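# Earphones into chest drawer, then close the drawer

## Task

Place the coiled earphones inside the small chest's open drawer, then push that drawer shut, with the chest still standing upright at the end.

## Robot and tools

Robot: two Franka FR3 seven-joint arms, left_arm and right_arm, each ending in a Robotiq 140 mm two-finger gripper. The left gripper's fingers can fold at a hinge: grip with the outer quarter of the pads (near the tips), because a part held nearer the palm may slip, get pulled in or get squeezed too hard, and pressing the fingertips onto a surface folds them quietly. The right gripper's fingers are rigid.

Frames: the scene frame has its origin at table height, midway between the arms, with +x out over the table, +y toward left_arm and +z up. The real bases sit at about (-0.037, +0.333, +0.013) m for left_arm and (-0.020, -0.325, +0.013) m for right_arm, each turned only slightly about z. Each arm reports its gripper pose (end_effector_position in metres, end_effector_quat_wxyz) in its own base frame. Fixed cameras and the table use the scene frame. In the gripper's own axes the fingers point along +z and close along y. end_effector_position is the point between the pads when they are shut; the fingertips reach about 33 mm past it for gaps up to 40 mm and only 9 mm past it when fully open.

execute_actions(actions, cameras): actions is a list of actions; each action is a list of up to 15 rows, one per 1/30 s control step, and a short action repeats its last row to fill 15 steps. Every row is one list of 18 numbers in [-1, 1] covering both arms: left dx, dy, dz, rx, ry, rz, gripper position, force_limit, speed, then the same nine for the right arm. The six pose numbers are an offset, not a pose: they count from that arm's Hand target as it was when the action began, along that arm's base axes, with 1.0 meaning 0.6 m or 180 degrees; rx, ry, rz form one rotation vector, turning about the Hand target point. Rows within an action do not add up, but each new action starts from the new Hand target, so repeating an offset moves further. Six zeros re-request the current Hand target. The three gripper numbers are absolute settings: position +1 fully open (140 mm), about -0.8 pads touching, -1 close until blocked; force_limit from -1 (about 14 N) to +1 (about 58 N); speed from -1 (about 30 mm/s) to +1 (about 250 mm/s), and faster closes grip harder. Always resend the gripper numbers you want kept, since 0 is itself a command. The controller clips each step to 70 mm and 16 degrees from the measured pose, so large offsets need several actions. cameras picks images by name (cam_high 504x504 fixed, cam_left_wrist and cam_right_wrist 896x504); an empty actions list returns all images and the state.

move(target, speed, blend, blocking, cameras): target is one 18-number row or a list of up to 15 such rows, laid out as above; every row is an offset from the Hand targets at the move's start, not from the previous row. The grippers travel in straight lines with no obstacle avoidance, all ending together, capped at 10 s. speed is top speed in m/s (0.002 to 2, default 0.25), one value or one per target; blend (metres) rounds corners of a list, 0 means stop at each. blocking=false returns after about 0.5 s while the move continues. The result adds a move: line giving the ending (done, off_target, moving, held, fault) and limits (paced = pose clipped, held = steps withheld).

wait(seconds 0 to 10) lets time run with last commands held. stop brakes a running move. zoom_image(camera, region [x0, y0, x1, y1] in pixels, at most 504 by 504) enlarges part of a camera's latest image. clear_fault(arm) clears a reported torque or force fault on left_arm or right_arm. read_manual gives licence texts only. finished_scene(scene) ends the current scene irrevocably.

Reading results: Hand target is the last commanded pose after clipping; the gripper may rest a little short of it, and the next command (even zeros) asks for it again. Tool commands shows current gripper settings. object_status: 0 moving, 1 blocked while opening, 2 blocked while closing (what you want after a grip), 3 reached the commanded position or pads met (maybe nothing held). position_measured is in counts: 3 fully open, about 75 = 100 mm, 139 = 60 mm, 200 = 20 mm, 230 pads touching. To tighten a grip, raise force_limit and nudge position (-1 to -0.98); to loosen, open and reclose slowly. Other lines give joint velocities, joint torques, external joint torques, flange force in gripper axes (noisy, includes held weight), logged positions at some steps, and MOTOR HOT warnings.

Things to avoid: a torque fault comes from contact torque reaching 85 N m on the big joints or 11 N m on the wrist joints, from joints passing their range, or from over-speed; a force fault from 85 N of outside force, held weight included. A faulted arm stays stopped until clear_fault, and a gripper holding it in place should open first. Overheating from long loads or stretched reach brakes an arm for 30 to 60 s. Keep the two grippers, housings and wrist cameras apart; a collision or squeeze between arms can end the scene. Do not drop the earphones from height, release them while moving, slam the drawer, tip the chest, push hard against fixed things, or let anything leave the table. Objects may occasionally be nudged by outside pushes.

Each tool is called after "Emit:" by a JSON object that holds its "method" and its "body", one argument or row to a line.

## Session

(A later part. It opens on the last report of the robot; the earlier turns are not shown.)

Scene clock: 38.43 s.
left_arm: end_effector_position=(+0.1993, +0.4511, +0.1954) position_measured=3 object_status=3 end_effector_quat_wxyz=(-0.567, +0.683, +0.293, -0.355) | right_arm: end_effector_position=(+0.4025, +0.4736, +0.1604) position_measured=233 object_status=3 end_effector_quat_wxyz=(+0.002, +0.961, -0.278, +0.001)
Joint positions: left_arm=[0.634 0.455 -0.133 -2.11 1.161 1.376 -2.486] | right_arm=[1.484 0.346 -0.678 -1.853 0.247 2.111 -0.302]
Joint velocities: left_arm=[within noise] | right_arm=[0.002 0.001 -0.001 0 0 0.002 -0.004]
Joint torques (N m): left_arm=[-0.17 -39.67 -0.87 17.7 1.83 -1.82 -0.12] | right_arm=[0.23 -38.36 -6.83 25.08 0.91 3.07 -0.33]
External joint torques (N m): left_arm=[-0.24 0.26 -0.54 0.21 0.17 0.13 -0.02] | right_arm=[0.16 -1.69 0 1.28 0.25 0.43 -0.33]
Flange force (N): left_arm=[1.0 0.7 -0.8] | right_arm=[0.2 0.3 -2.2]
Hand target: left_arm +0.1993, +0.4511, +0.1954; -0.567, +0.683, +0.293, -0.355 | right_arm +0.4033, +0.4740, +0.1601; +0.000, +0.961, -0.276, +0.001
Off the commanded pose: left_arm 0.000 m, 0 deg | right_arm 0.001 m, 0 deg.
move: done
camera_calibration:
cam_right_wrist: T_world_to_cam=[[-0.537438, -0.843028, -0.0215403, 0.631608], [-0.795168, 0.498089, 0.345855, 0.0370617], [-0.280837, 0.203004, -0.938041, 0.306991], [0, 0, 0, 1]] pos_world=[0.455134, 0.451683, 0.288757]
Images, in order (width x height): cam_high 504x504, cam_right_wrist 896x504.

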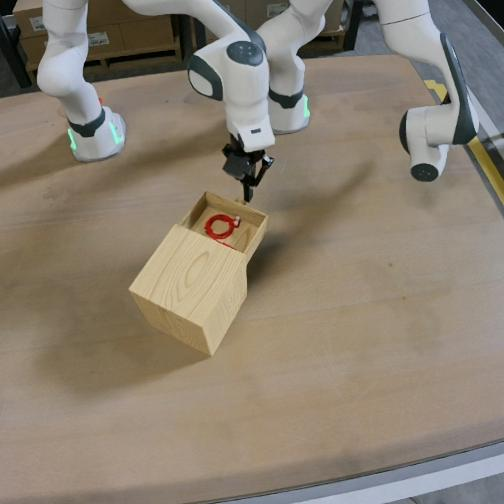

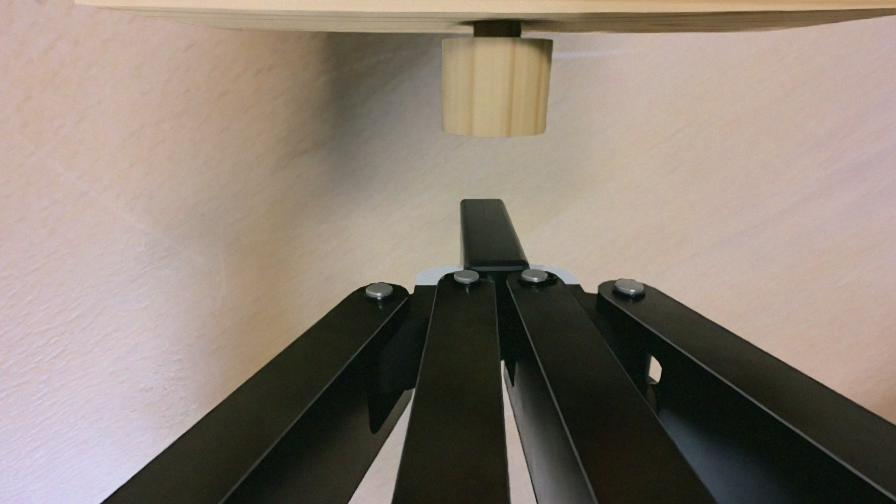

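Emit:
{"method": "move", "body": {
  "target": [0,0,0,0,0,0,1,1,1,0.113,-0.071,0,0,0,0,-0.98,-0.6,0],
  "speed": 0.05,
  "cameras": ["cam_high","cam_right_wrist"]
}}

Scene clock: 41.13 s.
left_arm: end_effector_position=(+0.1993, +0.4511, +0.1954) position_measured=3 object_status=3 end_effector_quat_wxyz=(-0.567, +0.683, +0.293, -0.355) | right_arm: end_effector_position=(+0.4715, +0.4324, +0.1616) position_measured=233 object_status=3 end_effector_quat_wxyz=(-0.002, +0.960, -0.278, +0.002)
Joint positions: left_arm=[0.634 0.455 -0.133 -2.11 1.161 1.376 -2.486] | right_arm=[1.324 0.396 -0.656 -1.782 0.273 2.09 -0.437]
Joint velocities: left_arm=[within noise] | right_arm=[0 0.002 0.001 0 0.001 0 -0.006]
Joint torques (N m): left_arm=[-0.17 -39.71 -0.85 17.7 1.82 -1.81 -0.12] | right_arm=[0.19 -39.93 -7.55 25.58 0.64 2.74 -0.16]
External joint torques (N m): left_arm=[-0.11 0.2 -0.4 0.22 0.16 0.13 -0.01] | right_arm=[-0.03 -1.34 -0.2 1.93 -0.04 0.12 -0.16]
Flange force (N): left_arm=[1.1 0.5 -0.6] | right_arm=[1.3 -3.8 -3.5]
Hand target: left_arm +0.1993, +0.4511, +0.1954; -0.567, +0.683, +0.293, -0.355 | right_arm +0.4711, +0.4314, +0.1601; +0.000, +0.961, -0.276, +0.001
Off the commanded pose: left_arm 0.000 m, 0 deg | right_arm 0.002 m, 0 deg.
move: done
camera_calibration:
cam_right_wrist: T_world_to_cam=[[-0.538325, -0.842259, -0.0283981, 0.635297], [-0.795896, 0.497038, 0.345692, 0.112812], [-0.277047, 0.208696, -0.937918, 0.331598], [0, 0, 0, 1]] pos_world=[0.523651, 0.409809, 0.290055]
Images, in order (width x height): cam_high 504x504, cam_right_wrist 896x504.

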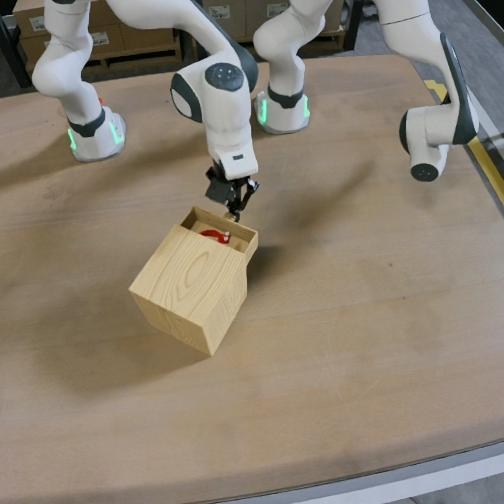

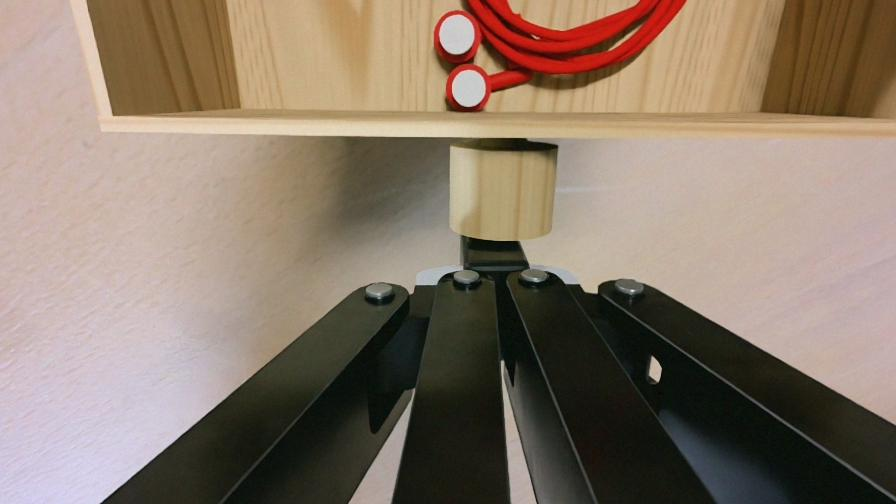

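Emit:
{"method": "move", "body": {
  "target": [0,0,0,0,0,0,1,1,1,0.058,-0.0365,0,0,0,0,-0.98,-0.6,0],
  "speed": 0.05,
  "cameras": ["cam_high","cam_right_wrist"]
}}

Scene clock: 42.93 s.
left_arm: end_effector_position=(+0.1993, +0.4511, +0.1954) position_measured=3 object_status=3 end_effector_quat_wxyz=(-0.567, +0.683, +0.293, -0.355) | right_arm: end_effector_position=(+0.5063, +0.4105, +0.1616) position_measured=233 object_status=3 end_effector_quat_wxyz=(-0.002, +0.960, -0.278, +0.002)
Joint positions: left_arm=[0.634 0.455 -0.133 -2.11 1.161 1.376 -2.486] | right_arm=[1.236 0.433 -0.64 -1.727 0.288 2.07 -0.504]
Joint velocities: left_arm=[within noise] | right_arm=[-0.001 0 0.001 0 0.001 0 -0.005]
Joint torques (N m): left_arm=[-0.17 -39.72 -0.87 17.7 1.82 -1.82 -0.14] | right_arm=[0.14 -41.61 -8.05 25.62 0.67 2.76 -0.34]
External joint torques (N m): left_arm=[-0.22 0.23 -0.51 0.2 0.16 0.14 -0.03] | right_arm=[0.14 -1.28 -0.04 1.89 -0.02 0.11 -0.34]
Flange force (N): left_arm=[0.9 0.7 -0.7] | right_arm=[1.7 -4.0 -3.2]
Hand target: left_arm +0.1993, +0.4511, +0.1954; -0.567, +0.683, +0.293, -0.355 | right_arm +0.5059, +0.4095, +0.1601; +0.000, +0.961, -0.276, +0.001
Off the commanded pose: left_arm 0.000 m, 0 deg | right_arm 0.002 m, 0 deg.
move: done
camera_calibration:
cam_right_wrist: T_world_to_cam=[[-0.538228, -0.84232, -0.0284265, 0.635566], [-0.796072, 0.497023, 0.345308, 0.151576], [-0.276731, 0.208484, -0.938059, 0.345852], [0, 0, 0, 1]] pos_world=[0.558453, 0.387909, 0.290156]
Images, in order (width x height): cam_high 504x504, cam_right_wrist 896x504.

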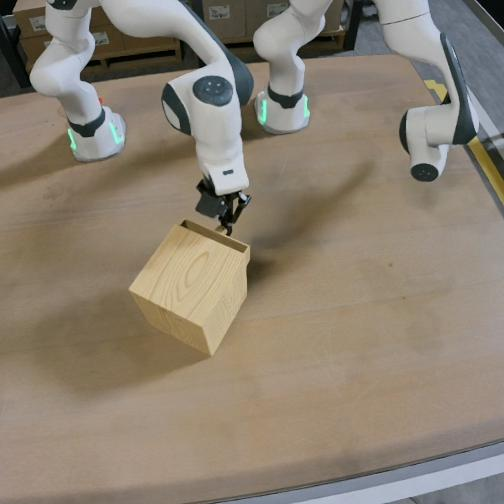

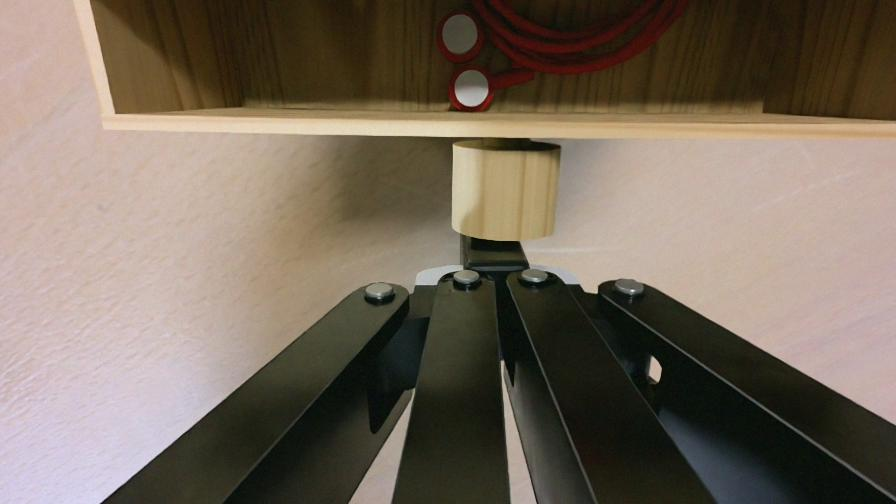

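Emit:
{"method": "move", "body": {
  "target": [0,0,0,0,0,0,1,1,1,0.0254,-0.016,0,0,0,0,-0.98,-0.6,0],
  "speed": 0.04,
  "cameras": ["cam_high","cam_right_wrist"]
}}

Scene clock: 44.20 s.
left_arm: end_effector_position=(+0.1993, +0.4511, +0.1954) position_measured=3 object_status=3 end_effector_quat_wxyz=(-0.567, +0.683, +0.293, -0.355) | right_arm: end_effector_position=(+0.5216, +0.4009, +0.1617) position_measured=233 object_status=3 end_effector_quat_wxyz=(-0.002, +0.960, -0.278, +0.002)
Joint positions: left_arm=[0.634 0.455 -0.133 -2.11 1.161 1.376 -2.486] | right_arm=[1.197 0.452 -0.631 -1.699 0.294 2.059 -0.531]
Joint velocities: left_arm=[within noise] | right_arm=[0 0 0.001 0.001 0 -0.001 -0.008]
Joint torques (N m): left_arm=[-0.18 -39.63 -0.86 17.68 1.83 -1.82 -0.1] | right_arm=[0.33 -42.42 -8.24 25.68 0.66 2.74 -0.29]
External joint torques (N m): left_arm=[-0.33 0.25 -0.6 0.21 0.17 0.14 0] | right_arm=[0.52 -1.26 0.13 1.96 -0.03 0.08 -0.29]
Flange force (N): left_arm=[1.0 0.7 -1.0] | right_arm=[1.2 -4.2 -3.4]
Hand target: left_arm +0.1993, +0.4511, +0.1954; -0.567, +0.683, +0.293, -0.355 | right_arm +0.5211, +0.3999, +0.1601; +0.000, +0.961, -0.276, +0.001
Off the commanded pose: left_arm 0.000 m, 0 deg | right_arm 0.002 m, 0 deg.
move: done
camera_calibration:
cam_right_wrist: T_world_to_cam=[[-0.537979, -0.842486, -0.0281971, 0.635572], [-0.796302, 0.496945, 0.344889, 0.168778], [-0.276552, 0.207996, -0.93822, 0.352313], [0, 0, 0, 1]] pos_world=[0.573755, 0.378307, 0.290258]
Images, in order (width x height): cam_high 504x504, cam_right_wrist 896x504.

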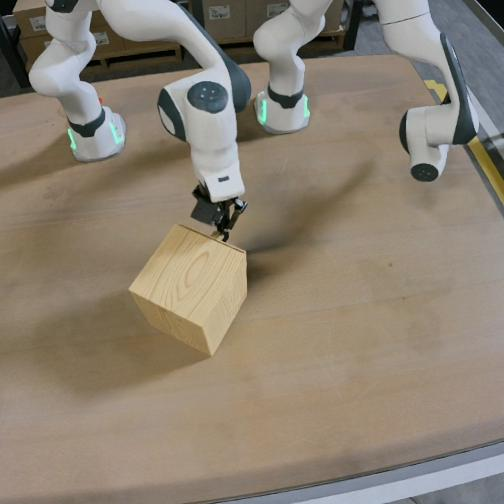

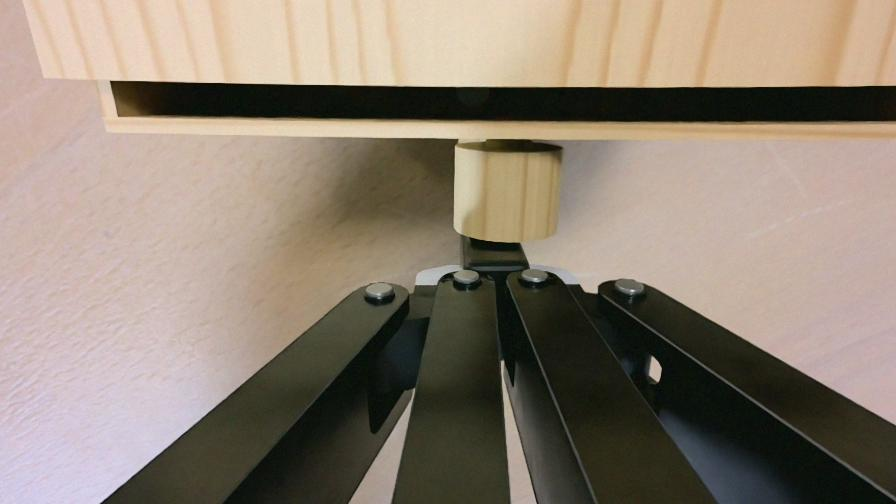

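Emit:
{"method": "move", "body": {
  "target": [0,0,0,0,0,0,1,1,1,0.0155,-0.0098,0,0,0,0,-0.98,-0.6,0],
  "speed": 0.03,
  "cameras": ["cam_high","cam_right_wrist"]
}}

Scene clock: 45.33 s.
left_arm: end_effector_position=(+0.1993, +0.4511, +0.1954) position_measured=3 object_status=3 end_effector_quat_wxyz=(-0.567, +0.683, +0.293, -0.355) | right_arm: end_effector_position=(+0.5310, +0.3949, +0.1617) position_measured=233 object_status=3 end_effector_quat_wxyz=(-0.002, +0.960, -0.278, +0.002)
Joint positions: left_arm=[0.634 0.455 -0.133 -2.11 1.161 1.376 -2.486] | right_arm=[1.171 0.464 -0.624 -1.68 0.298 2.052 -0.548]
Joint velocities: left_arm=[within noise] | right_arm=[-0.001 -0.001 0.001 0 0 -0.001 -0.005]
Joint torques (N m): left_arm=[-0.14 -39.67 -0.89 17.68 1.82 -1.82 -0.12] | right_arm=[-0.07 -42.96 -8.53 25.63 0.67 2.75 -0.3]
External joint torques (N m): left_arm=[-0.31 0.25 -0.63 0.16 0.16 0.13 -0.02] | right_arm=[-0.13 -1.22 -0.24 1.84 -0.02 0.1 -0.3]
Flange force (N): left_arm=[0.8 0.7 -0.9] | right_arm=[2.3 -4.3 -3.1]
Hand target: left_arm +0.1993, +0.4511, +0.1954; -0.567, +0.683, +0.293, -0.355 | right_arm +0.5304, +0.3940, +0.1601; +0.000, +0.961, -0.276, +0.001
Off the commanded pose: left_arm 0.000 m, 0 deg | right_arm 0.002 m, 0 deg.
move: done
camera_calibration:
cam_right_wrist: T_world_to_cam=[[-0.538034, -0.842454, -0.0281395, 0.635606], [-0.796305, 0.497046, 0.344737, 0.179124], [-0.276438, 0.207888, -0.938278, 0.356104], [0, 0, 0, 1]] pos_world=[0.583056, 0.372406, 0.290259]
Images, in order (width x height): cam_high 504x504, cam_right_wrist 896x504.

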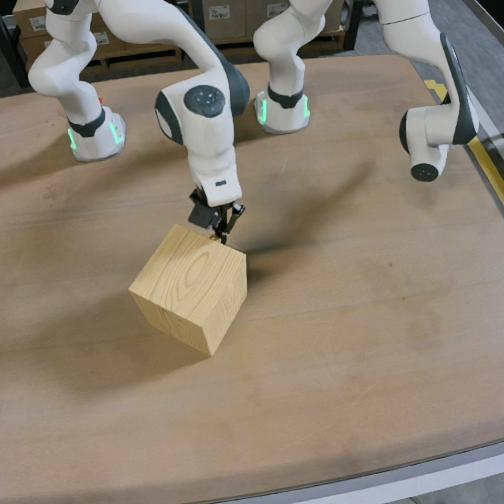

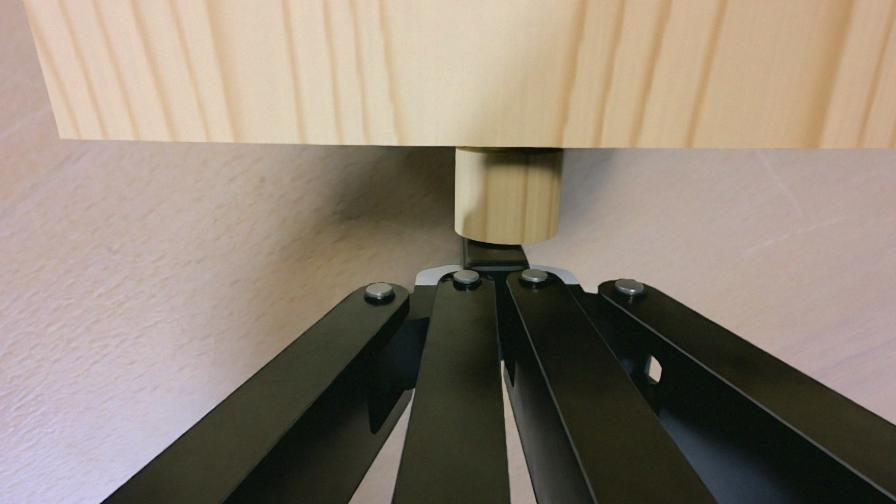

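Emit:
{"method": "move", "body": {
  "target": [0,0,0,0,0,0,1,1,1,0.0085,-0.0053,0,0,0,0,-0.98,-0.6,0],
  "speed": 0.02,
  "cameras": ["cam_right_wrist"]
}}

Scene clock: 46.30 s.
left_arm: end_effector_position=(+0.1993, +0.4511, +0.1954) position_measured=3 object_status=3 end_effector_quat_wxyz=(-0.567, +0.683, +0.293, -0.355) | right_arm: end_effector_position=(+0.5320, +0.3951, +0.1615) position_measured=233 object_status=3 end_effector_quat_wxyz=(-0.001, +0.961, -0.276, +0.000)
Joint positions: left_arm=[0.634 0.455 -0.133 -2.11 1.161 1.376 -2.486] | right_arm=[1.161 0.469 -0.617 -1.67 0.301 2.044 -0.556]
Joint velocities: left_arm=[within noise] | right_arm=[-0.002 0 0.003 0.003 0 -0.003 -0.008]
Joint torques (N m): left_arm=[-0.14 -39.69 -0.88 17.7 1.82 -1.82 -0.12] | right_arm=[-2.12 -42.5 -10.44 25.54 0.3 3.51 -0.31]
External joint torques (N m): left_arm=[-0.19 0.31 -0.52 0.19 0.16 0.13 -0.01] | right_arm=[-2.22 -0.65 -2.23 1.84 -0.4 0.88 -0.31]
Flange force (N): left_arm=[1.1 0.8 -0.8] | right_arm=[6.1 -5.0 -1.7]
Hand target: left_arm +0.1993, +0.4511, +0.1954; -0.567, +0.683, +0.293, -0.355 | right_arm +0.5355, +0.3909, +0.1601; +0.000, +0.961, -0.276, +0.001
Off the commanded pose: left_arm 0.000 m, 0 deg | right_arm 0.006 m, 0 deg.
move: off_target (right_arm)
camera_calibration:
cam_right_wrist: T_world_to_cam=[[-0.53367, -0.845302, -0.025692, 0.634621], [-0.797082, 0.492611, 0.349278, 0.181357], [-0.28259, 0.206878, -0.936667, 0.359552], [0, 0, 0, 1]] pos_world=[0.58484, 0.372725, 0.289741]
Images, in order (width x height): cam_right_wrist 896x504.

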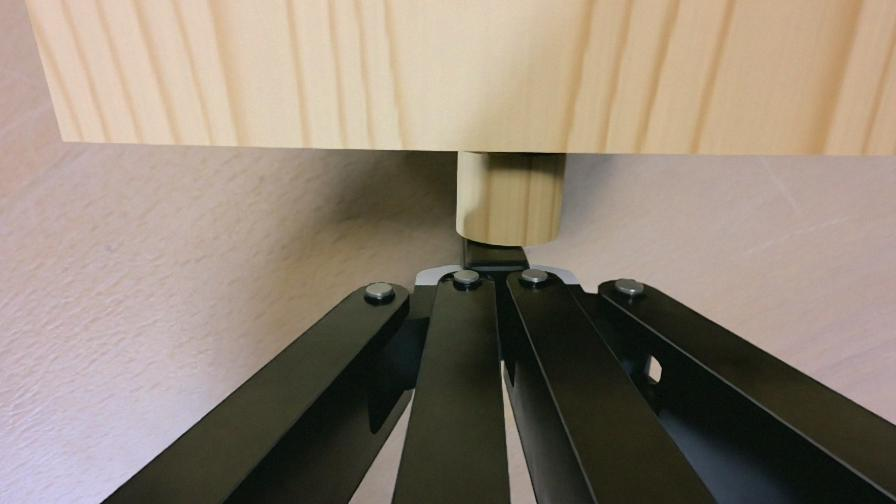

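Emit:
{"method": "move", "body": {
  "target": [0,0,0,0,0,0,1,1,1,-0.12,0.076,0.02,0,0,0,-0.98,-0.6,0],
  "speed": 0.1,
  "cameras": ["cam_high","cam_right_wrist"]
}}

Emit:
{"method": "zoom_image", "body": {
  "camera": "cam_high",
  "region": [120, 190, 280, 350]
}}

Scene clock: 48.57 s.
left_arm: end_effector_position=(+0.1993, +0.4511, +0.1954) position_measured=3 object_status=3 end_effector_quat_wxyz=(-0.567, +0.683, +0.293, -0.355) | right_arm: end_effector_position=(+0.4634, +0.4359, +0.1718) position_measured=233 object_status=3 end_effector_quat_wxyz=(+0.001, +0.962, -0.273, +0.000)
Joint positions: left_arm=[0.634 0.455 -0.133 -2.11 1.161 1.376 -2.486] | right_arm=[1.333 0.377 -0.652 -1.775 0.255 2.064 -0.424]
Joint velocities: left_arm=[within noise] | right_arm=[0 -0.001 0 0 -0.001 0 0.006]
Joint torques (N m): left_arm=[-0.15 -39.69 -0.86 17.71 1.84 -1.82 -0.13] | right_arm=[1.34 -40.2 -8.02 24.8 0.65 3.08 0.07]
External joint torques (N m): left_arm=[-0.1 0.31 -0.41 0.16 0.16 0.13 -0.03] | right_arm=[1.38 -1.8 -0.83 0.92 -0.03 0.45 0.07]
Flange force (N): left_arm=[1.1 0.8 -0.5] | right_arm=[-3.1 5.0 -2.9]
Hand target: left_arm +0.1993, +0.4511, +0.1954; -0.567, +0.683, +0.293, -0.355 | right_arm +0.4635, +0.4365, +0.1721; +0.000, +0.961, -0.276, +0.001
Off the commanded pose: left_arm 0.000 m, 0 deg | right_arm 0.001 m, 0 deg.
move: done
camera_calibration:
cam_right_wrist: T_world_to_cam=[[-0.5296, -0.84797, -0.0216923, 0.631401], [-0.799274, 0.490297, 0.347518, 0.105453], [-0.284049, 0.201384, -0.937422, 0.344562], [0, 0, 0, 1]] pos_world=[0.516549, 0.414317, 0.30005]
Images, in order (width x height): cam_high 504x504, cam_right_wrist 896x504.

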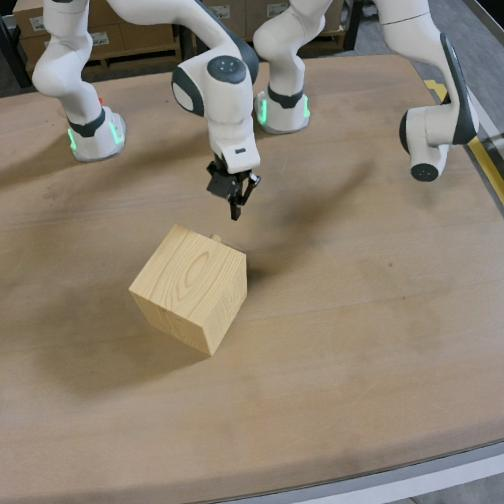

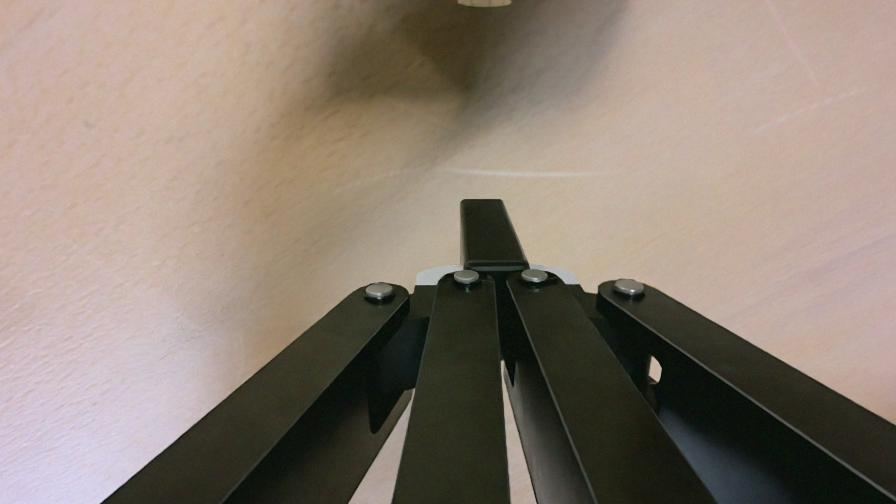

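Scaled by 3.150.

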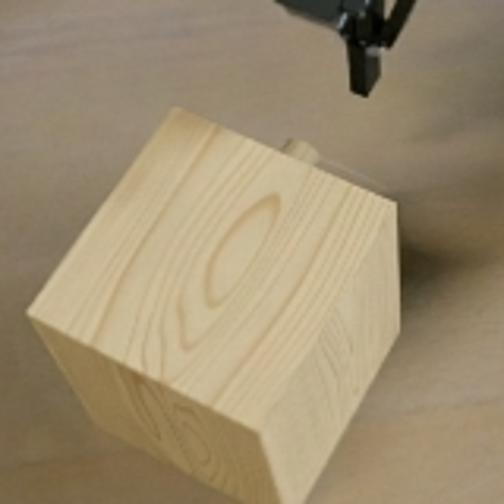

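Emit:
{"method": "finished_scene", "body": {
  "scene": 2
}}

The scene is finished: the task was done.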